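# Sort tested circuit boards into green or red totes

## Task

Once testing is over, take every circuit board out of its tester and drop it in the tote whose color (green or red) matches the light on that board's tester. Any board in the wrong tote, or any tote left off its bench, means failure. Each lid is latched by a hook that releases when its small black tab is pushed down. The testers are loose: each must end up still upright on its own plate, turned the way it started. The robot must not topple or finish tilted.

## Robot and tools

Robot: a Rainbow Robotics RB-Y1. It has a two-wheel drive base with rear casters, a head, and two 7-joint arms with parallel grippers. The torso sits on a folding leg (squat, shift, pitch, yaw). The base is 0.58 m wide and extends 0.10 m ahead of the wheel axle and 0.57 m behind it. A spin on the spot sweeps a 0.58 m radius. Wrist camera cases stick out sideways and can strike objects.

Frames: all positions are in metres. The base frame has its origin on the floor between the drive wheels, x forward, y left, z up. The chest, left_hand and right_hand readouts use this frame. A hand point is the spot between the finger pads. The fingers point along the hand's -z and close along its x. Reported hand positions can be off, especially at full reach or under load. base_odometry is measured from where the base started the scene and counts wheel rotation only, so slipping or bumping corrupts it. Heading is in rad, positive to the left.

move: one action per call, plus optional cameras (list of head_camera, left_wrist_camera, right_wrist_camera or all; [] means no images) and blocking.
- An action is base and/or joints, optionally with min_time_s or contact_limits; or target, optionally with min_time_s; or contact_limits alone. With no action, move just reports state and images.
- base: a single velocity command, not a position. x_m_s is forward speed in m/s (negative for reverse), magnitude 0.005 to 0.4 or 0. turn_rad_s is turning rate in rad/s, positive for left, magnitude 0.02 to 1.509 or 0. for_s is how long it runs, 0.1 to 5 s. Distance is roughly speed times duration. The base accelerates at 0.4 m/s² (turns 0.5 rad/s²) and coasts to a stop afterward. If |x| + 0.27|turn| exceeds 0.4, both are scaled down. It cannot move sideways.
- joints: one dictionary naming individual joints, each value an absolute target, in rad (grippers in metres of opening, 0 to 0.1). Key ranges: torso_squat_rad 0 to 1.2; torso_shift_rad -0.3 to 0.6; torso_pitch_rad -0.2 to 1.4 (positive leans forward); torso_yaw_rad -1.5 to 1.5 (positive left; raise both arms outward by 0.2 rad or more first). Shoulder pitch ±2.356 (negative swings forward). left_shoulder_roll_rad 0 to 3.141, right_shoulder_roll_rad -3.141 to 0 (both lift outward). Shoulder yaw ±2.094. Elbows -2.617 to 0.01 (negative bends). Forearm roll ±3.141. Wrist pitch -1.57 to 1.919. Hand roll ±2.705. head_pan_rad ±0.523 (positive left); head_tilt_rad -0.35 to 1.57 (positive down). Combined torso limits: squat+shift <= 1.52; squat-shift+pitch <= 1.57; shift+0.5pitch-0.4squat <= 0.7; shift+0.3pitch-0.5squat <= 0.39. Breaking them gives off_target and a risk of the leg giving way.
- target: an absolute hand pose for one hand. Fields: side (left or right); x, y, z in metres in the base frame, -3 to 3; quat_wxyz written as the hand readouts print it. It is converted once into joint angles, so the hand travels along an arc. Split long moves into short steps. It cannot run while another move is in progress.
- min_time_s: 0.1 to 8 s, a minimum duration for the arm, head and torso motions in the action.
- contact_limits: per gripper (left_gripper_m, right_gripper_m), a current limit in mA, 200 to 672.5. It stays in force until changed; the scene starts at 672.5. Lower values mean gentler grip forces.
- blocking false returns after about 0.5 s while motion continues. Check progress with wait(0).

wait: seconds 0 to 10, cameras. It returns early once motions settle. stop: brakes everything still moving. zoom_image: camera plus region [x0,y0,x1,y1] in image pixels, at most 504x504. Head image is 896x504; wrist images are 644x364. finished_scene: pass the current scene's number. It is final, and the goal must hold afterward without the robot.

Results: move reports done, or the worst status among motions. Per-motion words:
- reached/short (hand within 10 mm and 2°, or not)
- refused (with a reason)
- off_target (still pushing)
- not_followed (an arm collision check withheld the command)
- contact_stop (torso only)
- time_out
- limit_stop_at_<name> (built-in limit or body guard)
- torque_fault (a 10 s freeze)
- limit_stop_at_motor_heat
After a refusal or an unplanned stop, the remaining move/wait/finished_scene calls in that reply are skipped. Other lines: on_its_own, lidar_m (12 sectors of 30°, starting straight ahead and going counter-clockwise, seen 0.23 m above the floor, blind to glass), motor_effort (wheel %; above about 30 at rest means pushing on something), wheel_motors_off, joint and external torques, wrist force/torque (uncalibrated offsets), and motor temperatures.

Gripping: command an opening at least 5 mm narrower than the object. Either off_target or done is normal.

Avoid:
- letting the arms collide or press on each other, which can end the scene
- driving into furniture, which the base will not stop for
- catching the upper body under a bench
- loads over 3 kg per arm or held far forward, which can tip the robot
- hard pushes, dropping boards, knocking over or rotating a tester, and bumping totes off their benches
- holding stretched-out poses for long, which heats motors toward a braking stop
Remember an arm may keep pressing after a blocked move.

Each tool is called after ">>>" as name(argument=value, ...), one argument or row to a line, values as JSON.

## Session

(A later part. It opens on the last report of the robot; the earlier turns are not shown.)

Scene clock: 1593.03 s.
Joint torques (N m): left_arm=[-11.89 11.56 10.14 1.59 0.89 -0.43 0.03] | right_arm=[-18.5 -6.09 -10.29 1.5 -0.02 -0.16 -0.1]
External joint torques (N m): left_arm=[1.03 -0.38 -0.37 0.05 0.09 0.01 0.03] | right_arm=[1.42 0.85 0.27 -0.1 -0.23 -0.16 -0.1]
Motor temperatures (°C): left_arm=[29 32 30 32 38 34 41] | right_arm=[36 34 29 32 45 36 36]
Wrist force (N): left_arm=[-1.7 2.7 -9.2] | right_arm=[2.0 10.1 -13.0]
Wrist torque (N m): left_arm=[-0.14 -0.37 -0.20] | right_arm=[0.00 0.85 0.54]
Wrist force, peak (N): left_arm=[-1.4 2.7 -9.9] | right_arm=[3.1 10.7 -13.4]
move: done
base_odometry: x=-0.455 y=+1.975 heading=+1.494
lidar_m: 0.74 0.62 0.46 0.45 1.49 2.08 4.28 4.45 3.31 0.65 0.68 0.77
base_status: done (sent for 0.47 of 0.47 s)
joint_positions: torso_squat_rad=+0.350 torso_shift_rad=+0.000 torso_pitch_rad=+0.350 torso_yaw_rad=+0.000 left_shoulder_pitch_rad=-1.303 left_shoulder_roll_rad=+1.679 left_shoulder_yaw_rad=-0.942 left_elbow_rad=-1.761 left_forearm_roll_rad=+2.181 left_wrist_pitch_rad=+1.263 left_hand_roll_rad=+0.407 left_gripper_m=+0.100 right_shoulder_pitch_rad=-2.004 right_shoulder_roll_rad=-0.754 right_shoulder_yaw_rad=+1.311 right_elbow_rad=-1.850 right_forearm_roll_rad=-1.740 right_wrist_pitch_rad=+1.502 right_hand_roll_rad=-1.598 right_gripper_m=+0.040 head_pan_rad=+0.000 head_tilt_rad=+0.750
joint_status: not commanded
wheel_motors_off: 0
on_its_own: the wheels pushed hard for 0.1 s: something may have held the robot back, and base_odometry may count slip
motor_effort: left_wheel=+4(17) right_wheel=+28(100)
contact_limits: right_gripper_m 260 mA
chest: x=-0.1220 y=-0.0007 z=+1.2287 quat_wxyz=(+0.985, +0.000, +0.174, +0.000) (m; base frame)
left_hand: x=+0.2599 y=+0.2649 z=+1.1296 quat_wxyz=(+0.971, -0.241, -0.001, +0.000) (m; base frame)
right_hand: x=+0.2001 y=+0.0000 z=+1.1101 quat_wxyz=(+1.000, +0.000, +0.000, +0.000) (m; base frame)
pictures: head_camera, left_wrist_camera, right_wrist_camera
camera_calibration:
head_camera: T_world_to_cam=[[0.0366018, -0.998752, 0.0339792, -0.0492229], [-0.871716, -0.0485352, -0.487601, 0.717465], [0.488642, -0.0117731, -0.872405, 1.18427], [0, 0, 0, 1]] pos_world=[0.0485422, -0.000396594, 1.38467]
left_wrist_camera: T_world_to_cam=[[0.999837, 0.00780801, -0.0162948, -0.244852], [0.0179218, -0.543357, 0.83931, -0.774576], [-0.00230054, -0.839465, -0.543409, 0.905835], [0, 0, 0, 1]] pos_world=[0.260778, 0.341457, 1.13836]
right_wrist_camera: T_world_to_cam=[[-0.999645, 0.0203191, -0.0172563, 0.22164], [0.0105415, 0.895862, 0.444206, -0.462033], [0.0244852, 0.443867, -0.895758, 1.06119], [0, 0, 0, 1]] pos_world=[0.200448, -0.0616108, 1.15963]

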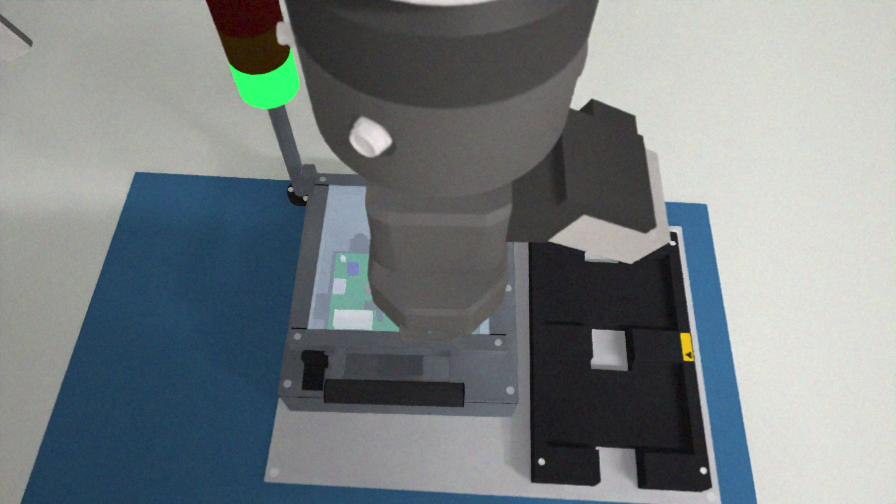

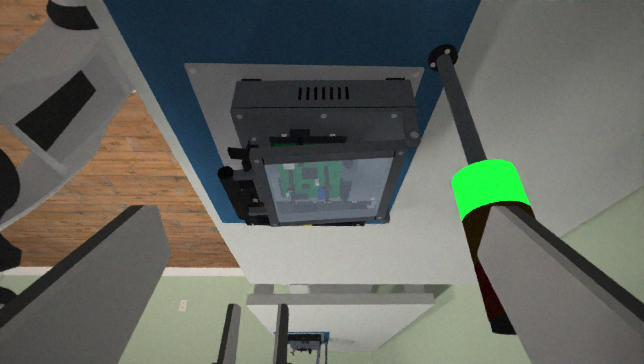

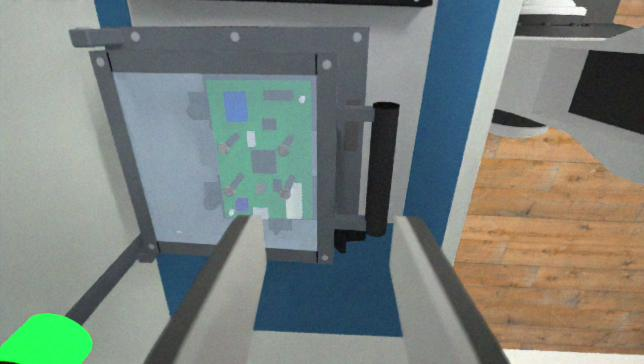

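>>> move(
  target={"side":"right","x":0.163,"y":0.025,"z":1.03,"quat_wxyz":[1,0,0,0]},
)

>>> move(
  target={"side":"right","x":0.163,"y":0.025,"z":0.985,"quat_wxyz":[1,0,0,0]},
)

Scene clock: 1602.50 s.
Joint torques (N m): left_arm=[-11.84 11.72 10.03 1.54 0.96 -0.39 0.06] | right_arm=[-18.24 -6.43 -10.58 0.24 -0.12 0.16 0.17]
External joint torques (N m): left_arm=[1.08 -0.22 -0.48 -0.01 0.15 0.05 0.07] | right_arm=[0.98 -0.14 -0.08 0.1 -0.32 0.15 0.17]
Motor temperatures (°C): left_arm=[29 32 30 32 38 34 41] | right_arm=[36 34 29 32 45 36 36]
Wrist force (N): left_arm=[-1.8 2.8 -8.9] | right_arm=[2.3 10.5 -12.9]
Wrist torque (N m): left_arm=[-0.17 -0.38 -0.21] | right_arm=[-0.03 0.85 0.53]
Wrist force, peak (N): left_arm=[-2.0 2.7 -9.3] | right_arm=[1.6 11.0 -14.3]
move: done
base_odometry: x=-0.455 y=+1.975 heading=+1.494
lidar_m: 0.74 0.63 0.46 0.45 1.49 2.08 4.28 4.46 3.31 0.65 0.68 0.77
base_status: not commanded
joint_positions: torso_squat_rad=+0.350 torso_shift_rad=+0.000 torso_pitch_rad=+0.350 torso_yaw_rad=+0.000 left_shoulder_pitch_rad=-1.303 left_shoulder_roll_rad=+1.679 left_shoulder_yaw_rad=-0.942 left_elbow_rad=-1.761 left_forearm_roll_rad=+2.181 left_wrist_pitch_rad=+1.263 left_hand_roll_rad=+0.407 left_gripper_m=+0.100 right_shoulder_pitch_rad=-1.903 right_shoulder_roll_rad=-0.607 right_shoulder_yaw_rad=+1.436 right_elbow_rad=-1.908 right_forearm_roll_rad=-1.552 right_wrist_pitch_rad=+1.376 right_hand_roll_rad=-1.773 right_gripper_m=+0.040 head_pan_rad=+0.000 head_tilt_rad=+0.750
joint_status: all done
wheel_motors_off: 0
motor_effort: left_wheel=+6(7) right_wheel=+28(29)
contact_limits: right_gripper_m 260 mA
chest: x=-0.1220 y=-0.0007 z=+1.2287 quat_wxyz=(+0.985, +0.000, +0.174, +0.000) (m; base frame)
left_hand: x=+0.2599 y=+0.2649 z=+1.1296 quat_wxyz=(+0.971, -0.241, -0.001, +0.000) (m; base frame)
right_hand: x=+0.1630 y=+0.0250 z=+1.0300 quat_wxyz=(+1.000, +0.000, +0.000, +0.000) (m; base frame)
right_hand_status: reached (checked arc, planned for 0.4 s): 0 mm and 0.0 deg off.
pictures: head_camera, left_wrist_camera, right_wrist_camera
camera_calibration:
head_camera: T_world_to_cam=[[0.0366244, -0.998751, 0.0339976, -0.0492267], [-0.87172, -0.0485638, -0.487592, 0.717454], [0.488634, -0.0117786, -0.872409, 1.18427], [0, 0, 0, 1]] pos_world=[0.0485443, -0.000373788, 1.38467]
left_wrist_camera: T_world_to_cam=[[0.999836, 0.00783404, -0.0163065, -0.244839], [0.0179458, -0.543343, 0.839319, -0.774574], [-0.00228474, -0.839474, -0.543395, 0.905833], [0, 0, 0, 1]] pos_world=[0.260769, 0.341482, 1.13835]
right_wrist_camera: T_world_to_cam=[[-0.999652, 0.0201497, -0.0170247, 0.182396], [0.0104934, 0.895879, 0.444175, -0.448446], [0.024202, 0.443842, -0.895778, 0.97933], [0, 0, 0, 1]] pos_world=[0.163336, -0.0365896, 1.07956]

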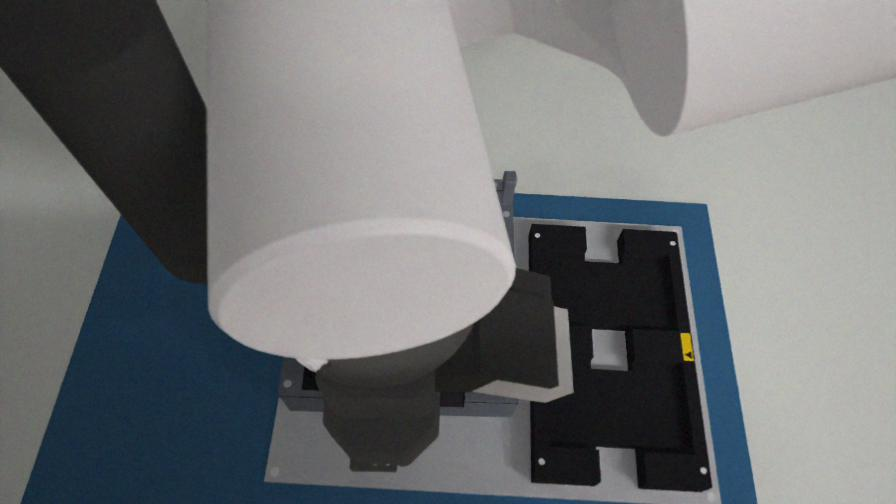

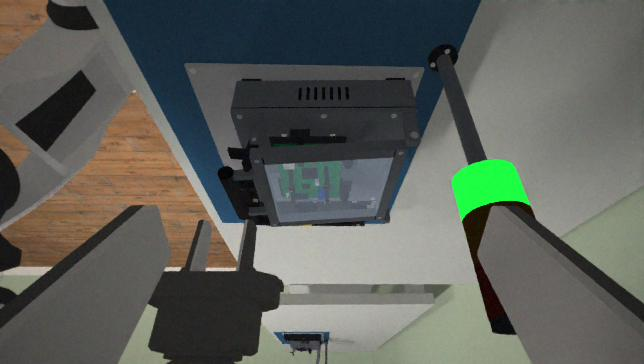

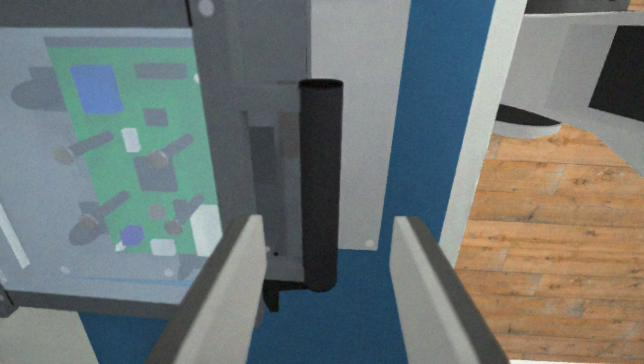

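Scene clock: 1603.40 s.
Joint torques (N m): left_arm=[-11.94 11.6 10.11 1.64 0.94 -0.51 0.04] | right_arm=[-18.31 -4.46 -10.41 -0.07 -0.15 0.01 0.06]
External joint torques (N m): left_arm=[0.98 -0.34 -0.4 0.1 0.13 -0.07 0.05] | right_arm=[0.94 1.39 -0.06 0.57 -0.34 0.01 0.06]
Motor temperatures (°C): left_arm=[29 32 30 32 38 34 41] | right_arm=[36 34 29 32 45 36 36]
Wrist force (N): left_arm=[-1.8 2.9 -8.9] | right_arm=[2.5 10.5 -12.9]
Wrist torque (N m): left_arm=[-0.15 -0.38 -0.21] | right_arm=[-0.03 0.88 0.54]
Wrist force, peak (N): left_arm=[-1.8 2.9 -9.2] | right_arm=[2.0 10.9 -14.3]
move: done
base_odometry: x=-0.455 y=+1.975 heading=+1.494
lidar_m: 0.74 0.63 0.46 0.46 1.49 2.08 4.27 4.46 3.32 0.65 0.68 0.77
base_status: not commanded
joint_positions: torso_squat_rad=+0.350 torso_shift_rad=+0.000 torso_pitch_rad=+0.350 torso_yaw_rad=+0.000 left_shoulder_pitch_rad=-1.303 left_shoulder_roll_rad=+1.679 left_shoulder_yaw_rad=-0.942 left_elbow_rad=-1.761 left_forearm_roll_rad=+2.181 left_wrist_pitch_rad=+1.263 left_hand_roll_rad=+0.407 left_gripper_m=+0.100 right_shoulder_pitch_rad=-1.829 right_shoulder_roll_rad=-0.563 right_shoulder_yaw_rad=+1.512 right_elbow_rad=-1.868 right_forearm_roll_rad=-1.450 right_wrist_pitch_rad=+1.311 right_hand_roll_rad=-1.774 right_gripper_m=+0.040 head_pan_rad=+0.000 head_tilt_rad=+0.750
joint_status: all done
wheel_motors_off: 0
motor_effort: left_wheel=+6(7) right_wheel=+26(28)
contact_limits: right_gripper_m 260 mA
chest: x=-0.1219 y=-0.0007 z=+1.2287 quat_wxyz=(+0.985, +0.000, +0.174, +0.000) (m; base frame)
left_hand: x=+0.2599 y=+0.2649 z=+1.1296 quat_wxyz=(+0.971, -0.241, -0.001, +0.000) (m; base frame)
right_hand: x=+0.1630 y=+0.0248 z=+0.9851 quat_wxyz=(+1.000, +0.000, +0.000, +0.000) (m; base frame)
right_hand_status: reached (checked arc, planned for 0.3 s): 0 mm and 0.0 deg off.
pictures: head_camera, left_wrist_camera, right_wrist_camera
camera_calibration:
head_camera: T_world_to_cam=[[0.0366128, -0.998752, 0.0339663, -0.0492102], [-0.871735, -0.0485381, -0.487568, 0.717432], [0.488609, -0.0117583, -0.872424, 1.18428], [0, 0, 0, 1]] pos_world=[0.0485619, -0.000400807, 1.38466]
left_wrist_camera: T_world_to_cam=[[0.999836, 0.00781537, -0.0163381, -0.24481], [0.0179622, -0.543368, 0.839303, -0.774562], [-0.00231813, -0.839458, -0.543419, 0.905842], [0, 0, 0, 1]] pos_world=[0.260782, 0.341458, 1.13834]
right_wrist_camera: T_world_to_cam=[[-0.999643, 0.0204024, -0.0172764, 0.181933], [0.0106096, 0.895905, 0.444118, -0.428226], [0.0245391, 0.443776, -0.895801, 0.939189], [0, 0, 0, 1]] pos_world=[0.163365, -0.0368519, 1.03465]

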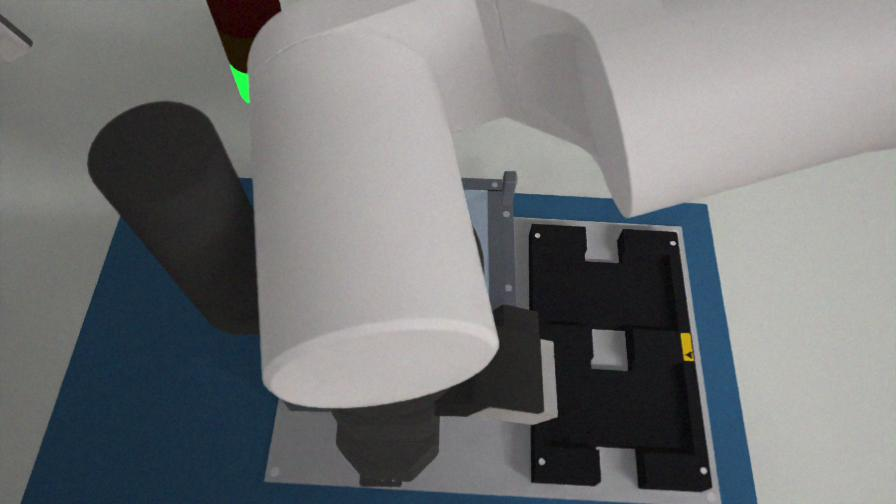

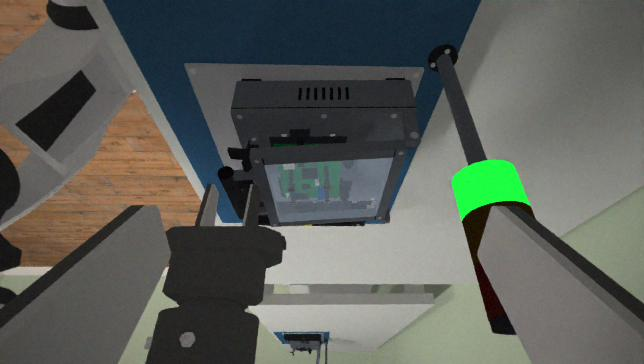

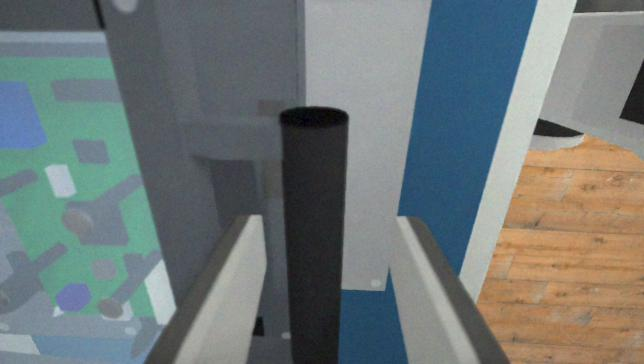

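>>> move(
  target={"side":"right","x":0.165,"y":0.025,"z":0.967,"quat_wxyz":[1,0,0,0]},
  cameras=[],
)

>>> move(
  joints={"right_gripper_m":0.008},
  cameras=[],
)

>>> move(
  target={"side":"right","x":0.1705,"y":0.025,"z":1.0,"quat_wxyz":[1,0,0,0]},
  cameras=[],
)

>>> move(
  target={"side":"right","x":0.1915,"y":0.025,"z":1.0435,"quat_wxyz":[1,0,0,0]},
  cameras=["right_wrist_camera"],
)

Scene clock: 1614.57 s.
Joint torques (N m): left_arm=[-11.77 11.78 10.11 1.64 0.91 -0.45 0.02] | right_arm=[-17.75 -4.01 -9.64 -0.42 0.06 -0.1 0.09]
External joint torques (N m): left_arm=[1.15 -0.17 -0.4 0.09 0.11 0 0.02] | right_arm=[1.56 1.65 0.62 0.47 -0.13 -0.11 0.09]
Motor temperatures (°C): left_arm=[29 32 30 32 38 34 40] | right_arm=[36 34 29 32 45 36 36]
Wrist force (N): left_arm=[-1.9 3.1 -9.0] | right_arm=[2.2 10.5 -12.8]
Wrist torque (N m): left_arm=[-0.19 -0.38 -0.20] | right_arm=[-0.03 0.86 0.53]
Wrist force, peak (N): left_arm=[-1.5 2.8 -9.4] | right_arm=[2.0 11.0 -14.1]
move: done
base_odometry: x=-0.455 y=+1.975 heading=+1.494
lidar_m: 0.74 0.62 0.46 0.46 1.48 2.08 4.27 4.45 3.32 0.66 0.68 0.77
base_status: not commanded
joint_positions: torso_squat_rad=+0.350 torso_shift_rad=+0.000 torso_pitch_rad=+0.350 torso_yaw_rad=+0.000 left_shoulder_pitch_rad=-1.303 left_shoulder_roll_rad=+1.679 left_shoulder_yaw_rad=-0.942 left_elbow_rad=-1.761 left_forearm_roll_rad=+2.181 left_wrist_pitch_rad=+1.263 left_hand_roll_rad=+0.407 left_gripper_m=+0.100 right_shoulder_pitch_rad=-1.799 right_shoulder_roll_rad=-0.543 right_shoulder_yaw_rad=+1.541 right_elbow_rad=-1.835 right_forearm_roll_rad=-1.414 right_wrist_pitch_rad=+1.284 right_hand_roll_rad=-1.763 right_gripper_m=+0.040 head_pan_rad=+0.000 head_tilt_rad=+0.750
joint_status: all done
wheel_motors_off: 0
motor_effort: left_wheel=+6(7) right_wheel=+27(28)
contact_limits: right_gripper_m 260 mA
chest: x=-0.1220 y=-0.0008 z=+1.2287 quat_wxyz=(+0.985, +0.000, +0.174, +0.000) (m; base frame)
left_hand: x=+0.2599 y=+0.2649 z=+1.1296 quat_wxyz=(+0.971, -0.241, -0.001, +0.000) (m; base frame)
right_hand: x=+0.1652 y=+0.0250 z=+0.9671 quat_wxyz=(+1.000, +0.000, +0.000, +0.000) (m; base frame)
right_hand_status: reached (checked arc, planned for 0.2 s): 0 mm and 0.0 deg off.
pictures: none
No camera images: "cameras" was empty.

Scene clock: 1615.40 s.
Joint torques (N m): left_arm=[-12.05 11.48 10.08 1.65 0.92 -0.42 0.09] | right_arm=[-17.33 -3.22 -9.66 -2.35 -1.09 -0.32 0.16]
External joint torques (N m): left_arm=[0.87 -0.46 -0.44 0.11 0.11 0.03 0.1] | right_arm=[1.99 2.44 0.6 -1.46 -1.29 -0.33 0.16]
Motor temperatures (°C): left_arm=[29 32 30 32 38 34 40] | right_arm=[36 34 29 32 45 36 36]
Wrist force (N): left_arm=[-1.8 2.7 -8.8] | right_arm=[7.8 9.6 -15.7]
Wrist torque (N m): left_arm=[-0.14 -0.37 -0.21] | right_arm=[0.02 0.87 0.33]
Wrist force, peak (N): left_arm=[-1.8 2.8 -9.3] | right_arm=[13.6 10.6 -17.3]
move: off_target
base_odometry: x=-0.455 y=+1.975 heading=+1.494
lidar_m: 0.74 0.63 0.46 0.45 1.49 2.08 4.28 4.46 3.32 0.65 0.68 0.77
base_status: not commanded
joint_positions: torso_squat_rad=+0.350 torso_shift_rad=+0.000 torso_pitch_rad=+0.350 torso_yaw_rad=+0.000 left_shoulder_pitch_rad=-1.303 left_shoulder_roll_rad=+1.679 left_shoulder_yaw_rad=-0.942 left_elbow_rad=-1.761 left_forearm_roll_rad=+2.181 left_wrist_pitch_rad=+1.263 left_hand_roll_rad=+0.407 left_gripper_m=+0.100 right_shoulder_pitch_rad=-1.799 right_shoulder_roll_rad=-0.543 right_shoulder_yaw_rad=+1.541 right_elbow_rad=-1.835 right_forearm_roll_rad=-1.414 right_wrist_pitch_rad=+1.284 right_hand_roll_rad=-1.763 right_gripper_m=+0.015 head_pan_rad=+0.000 head_tilt_rad=+0.750
joint_status: right_gripper_m off_target (ended at +0.015, target +0.008)
wheel_motors_off: 0
motor_effort: left_wheel=+5(7) right_wheel=+28(28)
contact_limits: right_gripper_m 260 mA
chest: x=-0.1219 y=-0.0008 z=+1.2287 quat_wxyz=(+0.985, +0.000, +0.174, +0.000) (m; base frame)
left_hand: x=+0.2599 y=+0.2649 z=+1.1296 quat_wxyz=(+0.971, -0.241, -0.001, +0.000) (m; base frame)
right_hand: x=+0.1655 y=+0.0249 z=+0.9671 quat_wxyz=(+1.000, +0.000, +0.000, +0.000) (m; base frame)
pictures: none
No camera images: "cameras" was empty.

Scene clock: 1616.03 s.
Joint torques (N m): left_arm=[-11.98 11.27 10.05 1.69 1.04 -0.38 0.02] | right_arm=[-18.03 -6.26 -10.75 -1.17 -0.41 0.37 0.38]
External joint torques (N m): left_arm=[0.94 -0.68 -0.47 0.15 0.23 0.06 0.03] | right_arm=[1.47 -0.17 -0.31 -0.84 -0.61 0.35 0.38]
Motor temperatures (°C): left_arm=[29 32 30 32 38 34 40] | right_arm=[36 34 29 32 45 36 36]
Wrist force (N): left_arm=[-1.8 2.8 -9.1] | right_arm=[5.2 13.8 -17.5]
Wrist torque (N m): left_arm=[-0.16 -0.39 -0.19] | right_arm=[-0.06 1.02 0.38]
Wrist force, peak (N): left_arm=[-1.8 2.8 -9.3] | right_arm=[10.4 14.5 -20.5]
move: done
base_odometry: x=-0.455 y=+1.975 heading=+1.494
lidar_m: 0.74 0.64 0.46 0.46 1.50 2.07 4.27 4.46 3.31 0.66 0.68 0.77
base_status: not commanded
joint_positions: torso_squat_rad=+0.350 torso_shift_rad=+0.000 torso_pitch_rad=+0.350 torso_yaw_rad=+0.000 left_shoulder_pitch_rad=-1.303 left_shoulder_roll_rad=+1.679 left_shoulder_yaw_rad=-0.942 left_elbow_rad=-1.761 left_forearm_roll_rad=+2.181 left_wrist_pitch_rad=+1.263 left_hand_roll_rad=+0.407 left_gripper_m=+0.100 right_shoulder_pitch_rad=-1.853 right_shoulder_roll_rad=-0.579 right_shoulder_yaw_rad=+1.486 right_elbow_rad=-1.856 right_forearm_roll_rad=-1.490 right_wrist_pitch_rad=+1.331 right_hand_roll_rad=-1.745 right_gripper_m=+0.015 head_pan_rad=+0.000 head_tilt_rad=+0.750
joint_status: all done
wheel_motors_off: 0
motor_effort: left_wheel=+6(6) right_wheel=+27(28)
contact_limits: right_gripper_m 260 mA
chest: x=-0.1219 y=-0.0007 z=+1.2287 quat_wxyz=(+0.985, +0.000, +0.174, +0.000) (m; base frame)
left_hand: x=+0.2599 y=+0.2649 z=+1.1296 quat_wxyz=(+0.971, -0.241, -0.001, +0.000) (m; base frame)
right_hand: x=+0.1706 y=+0.0251 z=+1.0000 quat_wxyz=(+1.000, +0.000, +0.000, +0.000) (m; base frame)
right_hand_status: reached (checked arc, planned for 0.3 s): 0 mm and 0.0 deg off.
pictures: none
No camera images: "cameras" was empty.

Scene clock: 1616.83 s.
Joint torques (N m): left_arm=[-12.02 11.4 10.07 1.63 0.94 -0.41 0.08] | right_arm=[-18.95 -8.12 -9.41 2.01 1.4 1.13 0.07]
External joint torques (N m): left_arm=[0.9 -0.55 -0.45 0.09 0.13 0.04 0.08] | right_arm=[1.17 -1.4 1.22 1.48 1.21 1.08 0.07]
Motor temperatures (°C): left_arm=[29 32 30 32 38 34 40] | right_arm=[36 34 29 32 45 36 36]
Wrist force (N): left_arm=[-1.8 2.8 -9.0] | right_arm=[-3.5 13.9 -11.6]
Wrist torque (N m): left_arm=[-0.17 -0.39 -0.20] | right_arm=[-0.03 0.98 0.37]
Wrist force, peak (N): left_arm=[-1.6 2.8 -9.2] | right_arm=[2.1 15.7 -19.0]
move: done
base_odometry: x=-0.455 y=+1.975 heading=+1.494
lidar_m: 0.74 0.62 0.46 0.46 1.50 2.08 4.28 4.45 3.31 0.65 0.69 0.77
base_status: not commanded
joint_positions: torso_squat_rad=+0.350 torso_shift_rad=+0.000 torso_pitch_rad=+0.350 torso_yaw_rad=+0.000 left_shoulder_pitch_rad=-1.303 left_shoulder_roll_rad=+1.679 left_shoulder_yaw_rad=-0.942 left_elbow_rad=-1.761 left_forearm_roll_rad=+2.181 left_wrist_pitch_rad=+1.263 left_hand_roll_rad=+0.407 left_gripper_m=+0.100 right_shoulder_pitch_rad=-1.923 right_shoulder_roll_rad=-0.621 right_shoulder_yaw_rad=+1.415 right_elbow_rad=-1.808 right_forearm_roll_rad=-1.601 right_wrist_pitch_rad=+1.395 right_hand_roll_rad=-1.659 right_gripper_m=+0.015 head_pan_rad=+0.000 head_tilt_rad=+0.750
joint_status: all done
wheel_motors_off: 0
motor_effort: left_wheel=+7(8) right_wheel=+28(29)
contact_limits: right_gripper_m 260 mA
chest: x=-0.1220 y=-0.0007 z=+1.2287 quat_wxyz=(+0.985, +0.000, +0.174, +0.000) (m; base frame)
left_hand: x=+0.2598 y=+0.2650 z=+1.1297 quat_wxyz=(+0.971, -0.241, -0.001, +0.000) (m; base frame)
right_hand: x=+0.1911 y=+0.0253 z=+1.0436 quat_wxyz=(+1.000, +0.000, +0.000, +0.000) (m; base frame)
right_hand_status: reached (checked arc, planned for 0.3 s): 1 mm and 0.1 deg off.
pictures: right_wrist_camera
camera_calibration:
right_wrist_camera: T_world_to_cam=[[-0.999669, 0.0195198, -0.0167728, 0.210464], [0.0100257, 0.895602, 0.444742, -0.455521], [0.023703, 0.444427, -0.895502, 0.990474], [0, 0, 0, 1]] pos_world=[0.191484, -0.0363355, 1.09309]

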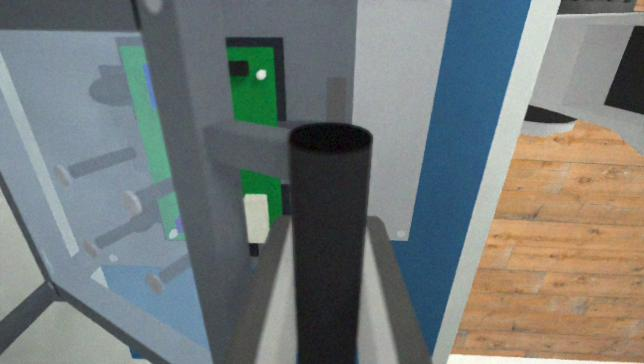

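>>> move(
  target={"side":"right","x":0.221,"y":0.025,"z":1.0905,"quat_wxyz":[1,0,0,0]},
  cameras=[],
)

>>> move(
  target={"side":"right","x":0.265,"y":0.025,"z":1.126,"quat_wxyz":[1,0,0,0]},
  cameras=["right_wrist_camera"],
)

Scene clock: 1625.90 s.
Joint torques (N m): left_arm=[-11.72 11.39 10.09 1.6 0.89 -0.36 0.03] | right_arm=[-20.14 -8.16 -11.21 1.7 -0.09 0.18 -0.05]
External joint torques (N m): left_arm=[1.2 -0.55 -0.43 0.06 0.08 0.08 0.04] | right_arm=[0.87 -0.78 -0.56 0.37 -0.31 0.18 -0.05]
Motor temperatures (°C): left_arm=[29 32 30 32 38 34 40] | right_arm=[36 34 29 32 45 36 36]
Wrist force (N): left_arm=[-1.6 2.8 -9.2] | right_arm=[3.8 12.6 -18.2]
Wrist torque (N m): left_arm=[-0.16 -0.36 -0.20] | right_arm=[0.03 0.87 0.55]
Wrist force, peak (N): left_arm=[-1.8 3.2 -9.2] | right_arm=[6.7 10.9 -21.5]
move: done
base_odometry: x=-0.455 y=+1.975 heading=+1.494
lidar_m: 0.74 0.62 0.46 0.46 1.49 2.07 4.28 4.45 3.31 0.66 0.69 0.77
base_status: not commanded
joint_positions: torso_squat_rad=+0.350 torso_shift_rad=+0.000 torso_pitch_rad=+0.350 torso_yaw_rad=+0.000 left_shoulder_pitch_rad=-1.303 left_shoulder_roll_rad=+1.679 left_shoulder_yaw_rad=-0.942 left_elbow_rad=-1.761 left_forearm_roll_rad=+2.181 left_wrist_pitch_rad=+1.263 left_hand_roll_rad=+0.407 left_gripper_m=+0.100 right_shoulder_pitch_rad=-1.995 right_shoulder_roll_rad=-0.646 right_shoulder_yaw_rad=+1.350 right_elbow_rad=-1.688 right_forearm_roll_rad=-1.705 right_wrist_pitch_rad=+1.477 right_hand_roll_rad=-1.533 right_gripper_m=+0.015 head_pan_rad=+0.000 head_tilt_rad=+0.750
joint_status: all done
wheel_motors_off: 0
motor_effort: left_wheel=+7(8) right_wheel=+29(29)
contact_limits: right_gripper_m 260 mA
chest: x=-0.1220 y=-0.0007 z=+1.2287 quat_wxyz=(+0.985, +0.000, +0.174, +0.000) (m; base frame)
left_hand: x=+0.2599 y=+0.2649 z=+1.1297 quat_wxyz=(+0.971, -0.241, -0.001, +0.000) (m; base frame)
right_hand: x=+0.2208 y=+0.0250 z=+1.0905 quat_wxyz=(+1.000, +0.000, +0.000, +0.000) (m; base frame)
right_hand_status: reached (checked arc, planned for 0.4 s): 0 mm and 0.0 deg off.
pictures: none
No camera images: "cameras" was empty.

Scene clock: 1626.80 s.
Joint torques (N m): left_arm=[-11.85 11.38 10.24 1.57 0.95 -0.42 0.01] | right_arm=[-22.57 -7.88 -11.93 1.49 -0.8 0.28 -0.11]
External joint torques (N m): left_arm=[1.07 -0.56 -0.28 0.02 0.14 0.02 0.01] | right_arm=[-0.16 0.22 -1.68 -0.23 -1.05 0.29 -0.11]
Motor temperatures (°C): left_arm=[29 32 30 32 38 34 40] | right_arm=[36 34 29 32 45 36 36]
Wrist force (N): left_arm=[-1.8 3.0 -9.2] | right_arm=[6.8 9.3 -23.4]
Wrist torque (N m): left_arm=[-0.18 -0.38 -0.20] | right_arm=[-0.06 0.91 0.33]
Wrist force, peak (N): left_arm=[-1.8 3.0 -9.4] | right_arm=[7.3 13.0 -27.7]
move: done
base_odometry: x=-0.455 y=+1.975 heading=+1.494
lidar_m: 0.74 0.63 0.46 0.46 1.49 2.07 4.28 4.45 3.32 0.65 0.68 0.77
base_status: not commanded
joint_positions: torso_squat_rad=+0.350 torso_shift_rad=+0.000 torso_pitch_rad=+0.350 torso_yaw_rad=+0.000 left_shoulder_pitch_rad=-1.303 left_shoulder_roll_rad=+1.679 left_shoulder_yaw_rad=-0.942 left_elbow_rad=-1.761 left_forearm_roll_rad=+2.181 left_wrist_pitch_rad=+1.263 left_hand_roll_rad=+0.407 left_gripper_m=+0.100 right_shoulder_pitch_rad=-2.050 right_shoulder_roll_rad=-0.625 right_shoulder_yaw_rad=+1.317 right_elbow_rad=-1.461 right_forearm_roll_rad=-1.760 right_wrist_pitch_rad=+1.555 right_hand_roll_rad=-1.351 right_gripper_m=+0.015 head_pan_rad=+0.000 head_tilt_rad=+0.750
joint_status: all done
wheel_motors_off: 0
motor_effort: left_wheel=+6(9) right_wheel=+27(29)
contact_limits: right_gripper_m 260 mA
chest: x=-0.1218 y=-0.0007 z=+1.2287 quat_wxyz=(+0.985, +0.000, +0.174, +0.000) (m; base frame)
left_hand: x=+0.2600 y=+0.2649 z=+1.1295 quat_wxyz=(+0.971, -0.241, -0.001, +0.000) (m; base frame)
right_hand: x=+0.2649 y=+0.0247 z=+1.1256 quat_wxyz=(+1.000, +0.001, -0.001, +0.000) (m; base frame)
right_hand_status: reached (checked arc, planned for 0.6 s): 0 mm and 0.1 deg off.
pictures: right_wrist_camera
camera_calibration:
right_wrist_camera: T_world_to_cam=[[-0.999611, 0.0210762, -0.0182811, 0.287341], [0.0107323, 0.895297, 0.445341, -0.493045], [0.0257531, 0.444971, -0.895174, 1.06153], [0, 0, 0, 1]] pos_world=[0.265183, -0.036984, 1.17508]

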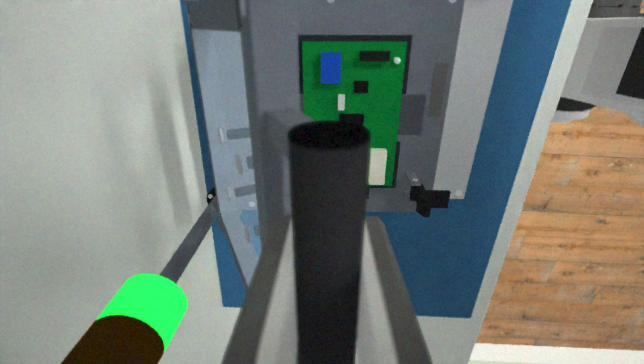

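>>> move(
  target={"side":"right","x":0.314,"y":0.025,"z":1.147,"quat_wxyz":[1,0,0,0]},
  cameras=[],
)

>>> move(
  target={"side":"right","x":0.354,"y":0.025,"z":1.157,"quat_wxyz":[1,0,0,0]},
  cameras=["right_wrist_camera"],
)

Scene clock: 1632.23 s.
Joint torques (N m): left_arm=[-12.09 11.4 10.07 1.69 0.92 -0.4 0.03] | right_arm=[-28.7 -9.34 -11.73 2.46 0.03 0.37 0.07]
External joint torques (N m): left_arm=[0.82 -0.55 -0.44 0.15 0.11 0.04 0.04] | right_arm=[-4.69 -0.47 -2.66 0.76 -0.21 0.39 0.07]
Motor temperatures (°C): left_arm=[29 32 30 32 38 34 40] | right_arm=[36 34 29 32 45 36 36]
Wrist force (N): left_arm=[-1.8 2.9 -9.1] | right_arm=[3.2 11.2 -27.8]
Wrist torque (N m): left_arm=[-0.17 -0.36 -0.20] | right_arm=[0.01 0.86 0.36]
Wrist force, peak (N): left_arm=[-1.6 2.9 -9.3] | right_arm=[3.6 12.6 -28.4]
move: done
base_odometry: x=-0.455 y=+1.975 heading=+1.494
lidar_m: 0.74 0.62 0.45 0.46 1.50 2.08 4.27 4.46 3.31 0.65 0.69 0.77
base_status: not commanded
joint_positions: torso_squat_rad=+0.350 torso_shift_rad=+0.000 torso_pitch_rad=+0.350 torso_yaw_rad=+0.000 left_shoulder_pitch_rad=-1.303 left_shoulder_roll_rad=+1.679 left_shoulder_yaw_rad=-0.942 left_elbow_rad=-1.761 left_forearm_roll_rad=+2.181 left_wrist_pitch_rad=+1.263 left_hand_roll_rad=+0.407 left_gripper_m=+0.100 right_shoulder_pitch_rad=-2.091 right_shoulder_roll_rad=-0.548 right_shoulder_yaw_rad=+1.311 right_elbow_rad=-1.154 right_forearm_roll_rad=-1.769 right_wrist_pitch_rad=+1.614 right_hand_roll_rad=-1.137 right_gripper_m=+0.015 head_pan_rad=+0.000 head_tilt_rad=+0.750
joint_status: all done
wheel_motors_off: 0
motor_effort: left_wheel=+7(8) right_wheel=+28(29)
contact_limits: right_gripper_m 260 mA
chest: x=-0.1217 y=-0.0007 z=+1.2287 quat_wxyz=(+0.985, +0.000, +0.174, +0.000) (m; base frame)
left_hand: x=+0.2601 y=+0.2650 z=+1.1294 quat_wxyz=(+0.971, -0.241, -0.001, +0.000) (m; base frame)
right_hand: x=+0.3131 y=+0.0244 z=+1.1462 quat_wxyz=(+1.000, +0.002, -0.002, -0.001) (m; base frame)
right_hand_status: reached (checked arc, planned for 0.6 s): 1 mm and 0.3 deg off.
pictures: none
No camera images: "cameras" was empty.

Scene clock: 1633.37 s.
Joint torques (N m): left_arm=[-11.9 11.4 10.2 1.49 0.93 -0.44 0.04] | right_arm=[-29.94 -11.26 -8.8 2.52 0.31 0.08 -0.22]
External joint torques (N m): left_arm=[1.01 -0.55 -0.31 -0.05 0.12 0 0.05] | right_arm=[-4.62 -1.54 -2.22 1.01 0.07 0.09 -0.22]
Motor temperatures (°C): left_arm=[29 32 30 32 38 34 40] | right_arm=[36 34 29 32 45 36 36]
Wrist force (N): left_arm=[-1.5 2.8 -9.3] | right_arm=[2.5 12.7 -26.3]
Wrist torque (N m): left_arm=[-0.16 -0.35 -0.21] | right_arm=[0.04 0.86 0.37]
Wrist force, peak (N): left_arm=[-1.5 2.8 -9.3] | right_arm=[1.3 13.0 -29.5]
move: done
base_odometry: x=-0.455 y=+1.975 heading=+1.494
lidar_m: 0.74 0.63 0.46 0.46 1.49 2.09 4.28 4.46 3.31 0.66 0.69 0.77
base_status: not commanded
joint_positions: torso_squat_rad=+0.350 torso_shift_rad=+0.000 torso_pitch_rad=+0.350 torso_yaw_rad=+0.000 left_shoulder_pitch_rad=-1.303 left_shoulder_roll_rad=+1.679 left_shoulder_yaw_rad=-0.942 left_elbow_rad=-1.761 left_forearm_roll_rad=+2.181 left_wrist_pitch_rad=+1.263 left_hand_roll_rad=+0.407 left_gripper_m=+0.100 right_shoulder_pitch_rad=-2.134 right_shoulder_roll_rad=-0.405 right_shoulder_yaw_rad=+1.320 right_elbow_rad=-0.758 right_forearm_roll_rad=-1.759 right_wrist_pitch_rad=+1.666 right_hand_roll_rad=-0.893 right_gripper_m=+0.015 head_pan_rad=+0.000 head_tilt_rad=+0.750
joint_status: all done
wheel_motors_off: 0
motor_effort: left_wheel=+6(8) right_wheel=+27(29)
contact_limits: right_gripper_m 260 mA
chest: x=-0.1217 y=-0.0007 z=+1.2287 quat_wxyz=(+0.985, +0.000, +0.174, +0.000) (m; base frame)
left_hand: x=+0.2601 y=+0.2649 z=+1.1294 quat_wxyz=(+0.971, -0.241, -0.001, +0.000) (m; base frame)
right_hand: x=+0.3536 y=+0.0248 z=+1.1562 quat_wxyz=(+1.000, +0.000, +0.000, +0.000) (m; base frame)
right_hand_status: reached (checked arc, planned for 0.7 s): 1 mm and 0.1 deg off.
pictures: right_wrist_camera
camera_calibration:
right_wrist_camera: T_world_to_cam=[[-0.999637, 0.0204821, -0.0175159, 0.375647], [0.0105592, 0.895628, 0.444678, -0.50681], [0.0247956, 0.444332, -0.895519, 1.08729], [0, 0, 0, 1]] pos_world=[0.353902, -0.0368991, 1.20564]

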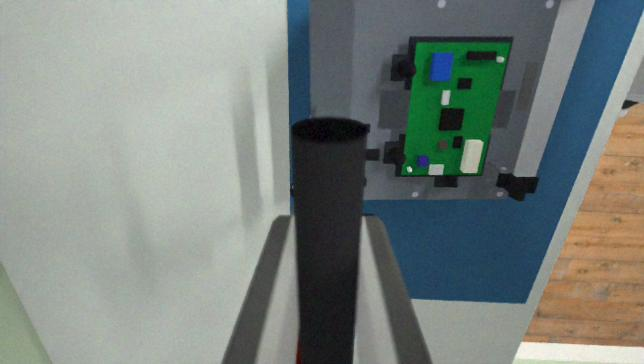

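>>> move(
  target={"side":"right","x":0.378,"y":0.025,"z":1.160,"quat_wxyz":[1,0,0,0]},
  cameras=[],
)

>>> move(
  target={"side":"right","x":0.398,"y":0.025,"z":1.160,"quat_wxyz":[1,0,0,0]},
  cameras=["right_wrist_camera","head_camera"],
)

Scene clock: 1639.37 s.
Joint torques (N m): left_arm=[-12.06 11.12 10.02 1.58 1.01 -0.42 0] | right_arm=[-30.76 -12.19 -4.04 2.37 0.24 -0.16 0.05]
External joint torques (N m): left_arm=[0.85 -0.83 -0.5 0.04 0.2 0.02 0] | right_arm=[-5.07 -1.77 -0.86 1.07 -0.02 -0.11 0.05]
Motor temperatures (°C): left_arm=[29 32 30 32 38 34 40] | right_arm=[36 34 29 32 45 36 36]
Wrist force (N): left_arm=[-1.5 3.0 -9.2] | right_arm=[1.3 10.7 -27.1]
Wrist torque (N m): left_arm=[-0.16 -0.33 -0.21] | right_arm=[0.04 0.79 0.42]
Wrist force, peak (N): left_arm=[-1.7 2.8 -9.4] | right_arm=[-1.1 12.4 -31.1]
move: done
base_odometry: x=-0.455 y=+1.975 heading=+1.494
lidar_m: 0.74 0.62 0.45 0.45 1.49 2.08 4.28 4.46 3.32 0.65 0.68 0.78
base_status: not commanded
joint_positions: torso_squat_rad=+0.350 torso_shift_rad=+0.000 torso_pitch_rad=+0.350 torso_yaw_rad=+0.000 left_shoulder_pitch_rad=-1.303 left_shoulder_roll_rad=+1.679 left_shoulder_yaw_rad=-0.942 left_elbow_rad=-1.761 left_forearm_roll_rad=+2.181 left_wrist_pitch_rad=+1.263 left_hand_roll_rad=+0.407 left_gripper_m=+0.100 right_shoulder_pitch_rad=-2.177 right_shoulder_roll_rad=-0.232 right_shoulder_yaw_rad=+1.330 right_elbow_rad=-0.344 right_forearm_roll_rad=-1.740 right_wrist_pitch_rad=+1.689 right_hand_roll_rad=-0.658 right_gripper_m=+0.015 head_pan_rad=+0.000 head_tilt_rad=+0.750
joint_status: all done
wheel_motors_off: 0
motor_effort: left_wheel=+6(8) right_wheel=+28(29)
contact_limits: right_gripper_m 260 mA
chest: x=-0.1217 y=-0.0007 z=+1.2287 quat_wxyz=(+0.985, +0.000, +0.174, +0.000) (m; base frame)
left_hand: x=+0.2601 y=+0.2649 z=+1.1294 quat_wxyz=(+0.971, -0.241, -0.001, +0.000) (m; base frame)
right_hand: x=+0.3769 y=+0.0245 z=+1.1591 quat_wxyz=(+1.000, +0.004, -0.006, +0.000) (m; base frame)
right_hand_status: reached (checked arc, planned for 0.7 s): 2 mm and 0.8 deg off.
pictures: none
No camera images: "cameras" was empty.

Scene clock: 1640.27 s.
Joint torques (N m): left_arm=[-12 11.18 10 1.73 0.93 -0.44 0.01] | right_arm=[-31.24 -11.21 -3.35 2.34 0.24 -0.71 0.1]
External joint torques (N m): left_arm=[0.92 -0.77 -0.52 0.19 0.12 0.01 0.02] | right_arm=[-5.34 -0.73 -0.82 1.07 -0.04 -0.5 0.09]
Motor temperatures (°C): left_arm=[29 32 30 32 38 34 40] | right_arm=[37 34 29 32 45 36 36]
Wrist force (N): left_arm=[-1.6 3.3 -9.0] | right_arm=[0.1 9.8 -26.1]
Wrist torque (N m): left_arm=[-0.20 -0.35 -0.20] | right_arm=[-0.08 0.85 0.55]
Wrist force, peak (N): left_arm=[-1.7 3.1 -9.1] | right_arm=[-2.1 12.7 -30.6]
move: short
base_odometry: x=-0.455 y=+1.975 heading=+1.494
lidar_m: 0.74 0.63 0.45 0.45 1.49 2.09 4.28 4.46 3.31 0.66 0.68 0.77
base_status: not commanded
joint_positions: torso_squat_rad=+0.350 torso_shift_rad=+0.000 torso_pitch_rad=+0.350 torso_yaw_rad=+0.000 left_shoulder_pitch_rad=-1.303 left_shoulder_roll_rad=+1.679 left_shoulder_yaw_rad=-0.942 left_elbow_rad=-1.761 left_forearm_roll_rad=+2.181 left_wrist_pitch_rad=+1.263 left_hand_roll_rad=+0.407 left_gripper_m=+0.100 right_shoulder_pitch_rad=-2.178 right_shoulder_roll_rad=-0.211 right_shoulder_yaw_rad=+1.333 right_elbow_rad=-0.267 right_forearm_roll_rad=-1.725 right_wrist_pitch_rad=+1.620 right_hand_roll_rad=-0.600 right_gripper_m=+0.015 head_pan_rad=+0.000 head_tilt_rad=+0.750
joint_status: all done
wheel_motors_off: 0
motor_effort: left_wheel=+8(8) right_wheel=+28(30)
contact_limits: right_gripper_m 260 mA
chest: x=-0.1217 y=-0.0007 z=+1.2287 quat_wxyz=(+0.985, +0.000, +0.174, +0.000) (m; base frame)
left_hand: x=+0.2601 y=+0.2649 z=+1.1294 quat_wxyz=(+0.971, -0.241, -0.001, +0.000) (m; base frame)
right_hand: x=+0.3972 y=+0.0245 z=+1.1591 quat_wxyz=(+0.999, +0.020, -0.040, +0.000) (m; base frame)
right_hand_status: short (checked arc, as near as the solve gets, planned for 0.3 s): 1 mm and 5.1 deg off. The place is met; only the turn is off.
pictures: head_camera, right_wrist_camera
camera_calibration:
head_camera: T_world_to_cam=[[0.0366235, -0.998752, 0.0339662, -0.0492082], [-0.871942, -0.0485424, -0.487198, 0.717133], [0.488238, -0.0117737, -0.872631, 1.18435], [0, 0, 0, 1]] pos_world=[0.0488551, -0.000391306, 1.38456]
right_wrist_camera: T_world_to_cam=[[-0.995148, 0.0226662, -0.0957466, 0.508173], [-0.0261174, 0.877346, 0.479148, -0.533289], [0.0948633, 0.479323, -0.872496, 1.03355], [0, 0, 0, 1]] pos_world=[0.393734, -0.0390432, 1.20595]

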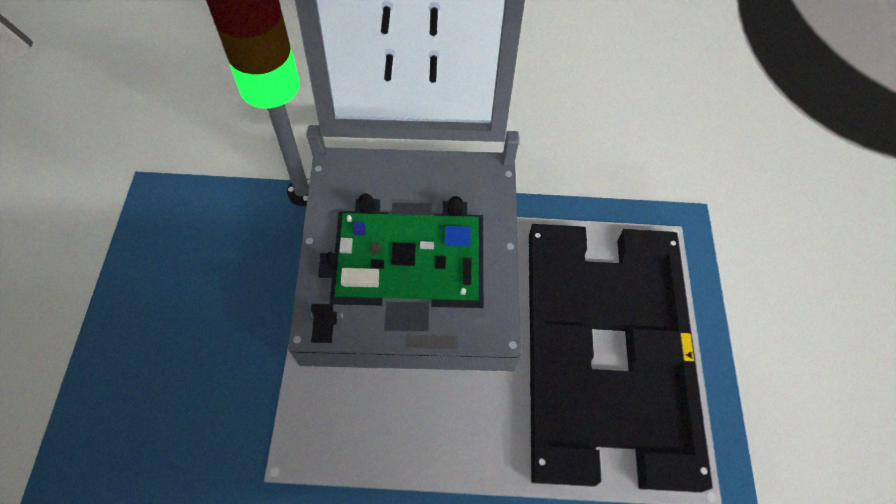

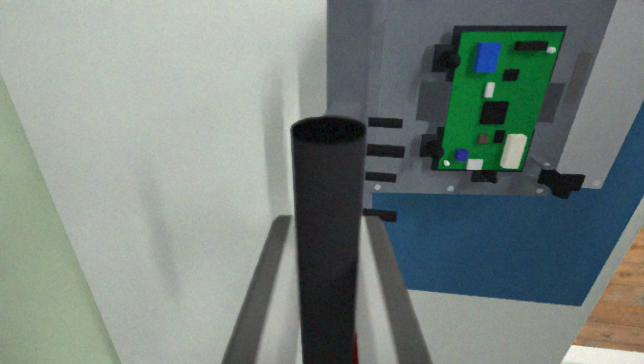

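>>> move(
  target={"side":"right","x":0.41,"y":0.025,"z":1.157,"quat_wxyz":[0.988,0,-0.156,0]},
  cameras=[],
)

>>> move(
  target={"side":"right","x":0.425,"y":0.025,"z":1.154,"quat_wxyz":[0.981,0,-0.195,0]},
  cameras=["right_wrist_camera","left_wrist_camera","head_camera"],
)

Scene clock: 1652.10 s.
Joint torques (N m): left_arm=[-11.9 11.36 10.12 1.59 0.94 -0.37 0.09] | right_arm=[-29.76 -13.19 -9.68 3.2 1.6 -1 0.33]
External joint torques (N m): left_arm=[1.01 -0.59 -0.4 0.05 0.13 0.07 0.1] | right_arm=[-4.33 -3.47 -2.11 0.71 0.85 -0.65 0.31]
Motor temperatures (°C): left_arm=[29 32 30 32 38 34 40] | right_arm=[37 34 29 32 45 36 36]
Wrist force (N): left_arm=[-1.8 2.9 -8.9] | right_arm=[-4.8 10.4 -26.5]
Wrist torque (N m): left_arm=[-0.17 -0.39 -0.21] | right_arm=[-0.04 0.79 0.49]
Wrist force, peak (N): left_arm=[-1.9 3.0 -9.2] | right_arm=[-4.7 12.9 -32.2]
move: done
base_odometry: x=-0.455 y=+1.975 heading=+1.494
lidar_m: 0.74 0.63 0.45 0.45 1.48 2.07 4.28 4.46 3.32 0.65 0.69 0.77
base_status: not commanded
joint_positions: torso_squat_rad=+0.350 torso_shift_rad=+0.000 torso_pitch_rad=+0.350 torso_yaw_rad=+0.000 left_shoulder_pitch_rad=-1.303 left_shoulder_roll_rad=+1.679 left_shoulder_yaw_rad=-0.942 left_elbow_rad=-1.761 left_forearm_roll_rad=+2.181 left_wrist_pitch_rad=+1.263 left_hand_roll_rad=+0.407 left_gripper_m=+0.100 right_shoulder_pitch_rad=-2.146 right_shoulder_roll_rad=-0.469 right_shoulder_yaw_rad=+1.417 right_elbow_rad=-0.923 right_forearm_roll_rad=-1.590 right_wrist_pitch_rad=+1.422 right_hand_roll_rad=-0.997 right_gripper_m=+0.015 head_pan_rad=+0.000 head_tilt_rad=+0.750
joint_status: all done
wheel_motors_off: 0
motor_effort: left_wheel=+7(8) right_wheel=+29(30)
contact_limits: right_gripper_m 260 mA
chest: x=-0.1217 y=-0.0007 z=+1.2287 quat_wxyz=(+0.985, +0.000, +0.174, +0.000) (m; base frame)
left_hand: x=+0.2601 y=+0.2649 z=+1.1294 quat_wxyz=(+0.971, -0.241, -0.001, +0.000) (m; base frame)
right_hand: x=+0.4093 y=+0.0252 z=+1.1560 quat_wxyz=(+0.988, -0.001, -0.153, +0.001) (m; base frame)
right_hand_status: reached (checked arc, planned for 1.0 s): 1 mm and 0.4 deg off.
pictures: none
No camera images: "cameras" was empty.

Scene clock: 1652.70 s.
Joint torques (N m): left_arm=[-11.89 11.17 10.18 1.51 0.88 -0.41 0.09] | right_arm=[-30.92 -14.53 -9.61 3.91 2.14 -1.08 0.06]
External joint torques (N m): left_arm=[1.03 -0.78 -0.34 -0.03 0.07 0.03 0.09] | right_arm=[-5.42 -4.85 -1.8 1.22 1.25 -0.68 0.03]
Motor temperatures (°C): left_arm=[29 32 30 32 38 34 40] | right_arm=[37 34 29 32 45 36 36]
Wrist force (N): left_arm=[-2.0 2.9 -9.1] | right_arm=[-6.6 11.6 -25.3]
Wrist torque (N m): left_arm=[-0.16 -0.40 -0.20] | right_arm=[-0.02 0.79 0.44]
Wrist force, peak (N): left_arm=[-1.6 2.8 -9.5] | right_arm=[-9.5 10.1 -28.2]
move: done
base_odometry: x=-0.455 y=+1.975 heading=+1.494
lidar_m: 0.74 0.63 0.46 0.45 1.49 2.08 4.28 4.46 3.31 0.65 0.68 0.76
base_status: not commanded
joint_positions: torso_squat_rad=+0.350 torso_shift_rad=+0.000 torso_pitch_rad=+0.350 torso_yaw_rad=+0.000 left_shoulder_pitch_rad=-1.303 left_shoulder_roll_rad=+1.679 left_shoulder_yaw_rad=-0.942 left_elbow_rad=-1.761 left_forearm_roll_rad=+2.181 left_wrist_pitch_rad=+1.263 left_hand_roll_rad=+0.407 left_gripper_m=+0.100 right_shoulder_pitch_rad=-2.138 right_shoulder_roll_rad=-0.481 right_shoulder_yaw_rad=+1.444 right_elbow_rad=-0.964 right_forearm_roll_rad=-1.525 right_wrist_pitch_rad=+1.352 right_hand_roll_rad=-1.039 right_gripper_m=+0.015 head_pan_rad=+0.000 head_tilt_rad=+0.750
joint_status: all done
wheel_motors_off: 0
motor_effort: left_wheel=+7(8) right_wheel=+29(29)
contact_limits: right_gripper_m 260 mA
chest: x=-0.1217 y=-0.0007 z=+1.2287 quat_wxyz=(+0.985, +0.000, +0.174, +0.000) (m; base frame)
left_hand: x=+0.2601 y=+0.2649 z=+1.1294 quat_wxyz=(+0.971, -0.241, -0.001, +0.000) (m; base frame)
right_hand: x=+0.4245 y=+0.0252 z=+1.1528 quat_wxyz=(+0.981, +0.000, -0.194, +0.000) (m; base frame)
right_hand_status: reached (checked arc, planned for 0.2 s): 1 mm and 0.2 deg off.
pictures: head_camera, left_wrist_camera, right_wrist_camera
camera_calibration:
head_camera: T_world_to_cam=[[0.036632, -0.998751, 0.0339701, -0.0492076], [-0.871969, -0.0485511, -0.487148, 0.717087], [0.488189, -0.0117757, -0.872659, 1.18436], [0, 0, 0, 1]] pos_world=[0.0488885, -0.00038422, 1.38454]
left_wrist_camera: T_world_to_cam=[[0.999828, 0.00788169, -0.016799, -0.244514], [0.018385, -0.543381, 0.839285, -0.774444], [-0.00251327, -0.839449, -0.543433, 0.90582], [0, 0, 0, 1]] pos_world=[0.260987, 0.341498, 1.13812]
right_wrist_camera: T_world_to_cam=[[-0.918129, 0.0191703, -0.395817, 0.847987], [-0.159728, 0.896197, 0.413906, -0.398715], [0.362665, 0.443242, -0.819762, 0.851614], [0, 0, 0, 1]] pos_world=[0.406025, -0.0364006, 1.1988]

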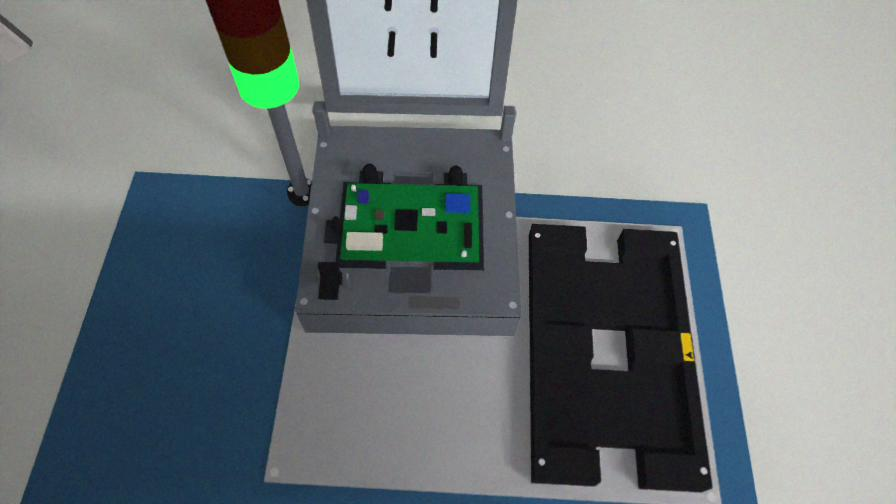

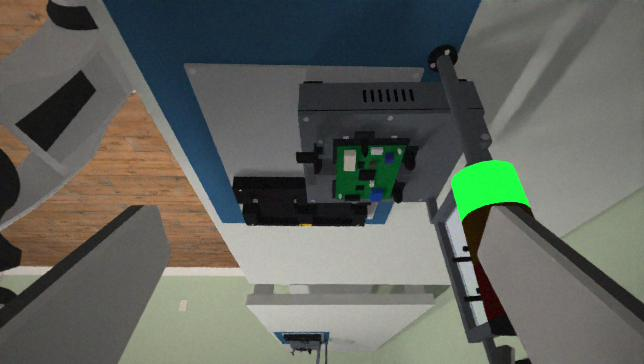

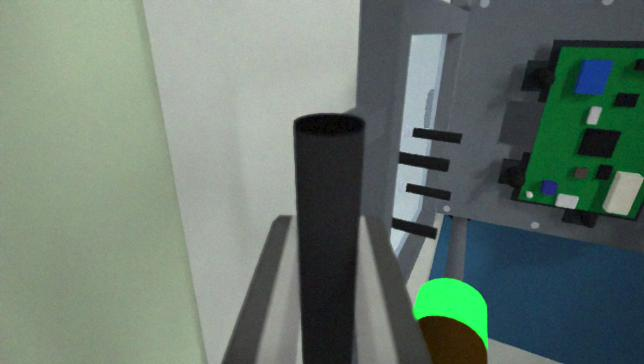

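>>> move(
  joints={"right_gripper_m":0.03},
  cameras=["right_wrist_camera","left_wrist_camera"],
)

>>> zoom_image(
  camera="left_wrist_camera",
  region=[180, 40, 520, 364],
)

Scene clock: 1679.23 s.
Joint torques (N m): left_arm=[-11.97 11.23 9.99 1.59 0.93 -0.45 0] | right_arm=[-24.72 -11.07 -8.59 3.35 1 -0.64 0.05]
External joint torques (N m): left_arm=[0.94 -0.72 -0.52 0.05 0.12 -0.01 0] | right_arm=[0.77 -1.38 -0.78 0.65 0.11 -0.23 0.03]
Motor temperatures (°C): left_arm=[29 32 30 32 38 34 40] | right_arm=[38 34 29 32 45 36 36]
Wrist force (N): left_arm=[-1.8 2.7 -8.9] | right_arm=[-0.3 10.6 -12.7]
Wrist torque (N m): left_arm=[-0.14 -0.38 -0.19] | right_arm=[-0.03 0.68 0.48]
Wrist force, peak (N): left_arm=[-1.9 2.9 -9.3] | right_arm=[-6.4 11.5 -25.6]
move: done
base_odometry: x=-0.455 y=+1.975 heading=+1.494
lidar_m: 0.75 0.63 0.46 0.46 1.49 2.07 4.28 4.46 3.31 0.65 0.68 0.78
base_status: not commanded
joint_positions: torso_squat_rad=+0.350 torso_shift_rad=+0.000 torso_pitch_rad=+0.350 torso_yaw_rad=+0.000 left_shoulder_pitch_rad=-1.303 left_shoulder_roll_rad=+1.679 left_shoulder_yaw_rad=-0.942 left_elbow_rad=-1.761 left_forearm_roll_rad=+2.181 left_wrist_pitch_rad=+1.263 left_hand_roll_rad=+0.407 left_gripper_m=+0.100 right_shoulder_pitch_rad=-2.140 right_shoulder_roll_rad=-0.482 right_shoulder_yaw_rad=+1.444 right_elbow_rad=-0.964 right_forearm_roll_rad=-1.524 right_wrist_pitch_rad=+1.352 right_hand_roll_rad=-1.039 right_gripper_m=+0.030 head_pan_rad=+0.000 head_tilt_rad=+0.750
joint_status: all done
wheel_motors_off: 0
motor_effort: left_wheel=+6(7) right_wheel=+29(29)
contact_limits: right_gripper_m 260 mA
chest: x=-0.1219 y=-0.0007 z=+1.2287 quat_wxyz=(+0.985, +0.000, +0.174, +0.000) (m; base frame)
left_hand: x=+0.2599 y=+0.2649 z=+1.1296 quat_wxyz=(+0.971, -0.241, -0.001, +0.000) (m; base frame)
right_hand: x=+0.4247 y=+0.0251 z=+1.1541 quat_wxyz=(+0.981, +0.000, -0.195, +0.000) (m; base frame)
pictures: left_wrist_camera, right_wrist_camera
camera_calibration:
left_wrist_camera: T_world_to_cam=[[0.999835, 0.0078822, -0.0163686, -0.244819], [0.0180241, -0.543381, 0.839292, -0.774525], [-0.00227892, -0.839449, -0.543434, 0.905869], [0, 0, 0, 1]] pos_world=[0.260803, 0.341498, 1.13833]
right_wrist_camera: T_world_to_cam=[[-0.917183, 0.0197148, -0.397979, 0.850772], [-0.160406, 0.896006, 0.414057, -0.39905], [0.364755, 0.443605, -0.818638, 0.85044], [0, 0, 0, 1]] pos_world=[0.406101, -0.0364807, 1.20002]

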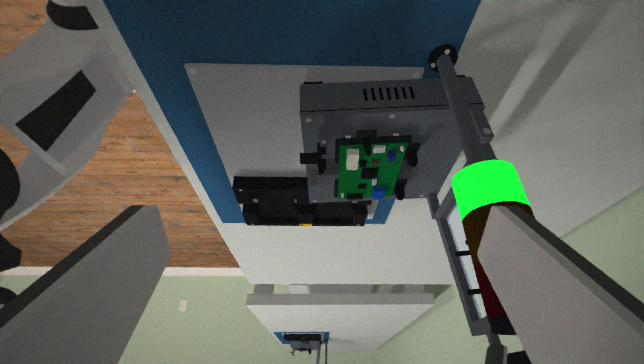

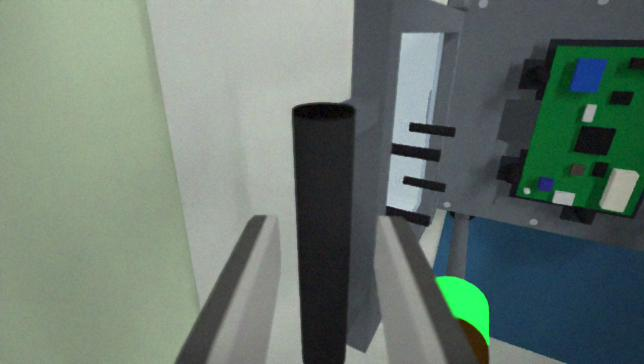

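Scaled by 1.482 from the camera's 644x364 image, which has a finer 920x520 frame.

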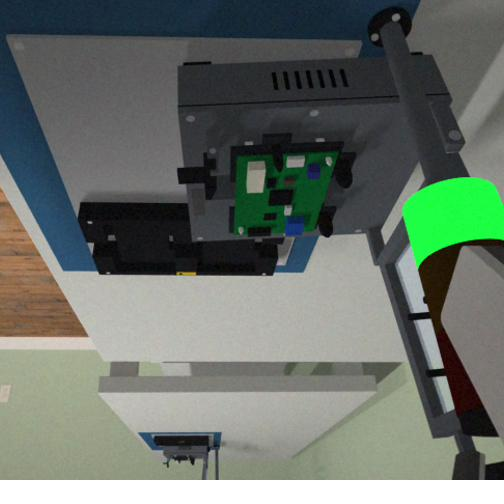

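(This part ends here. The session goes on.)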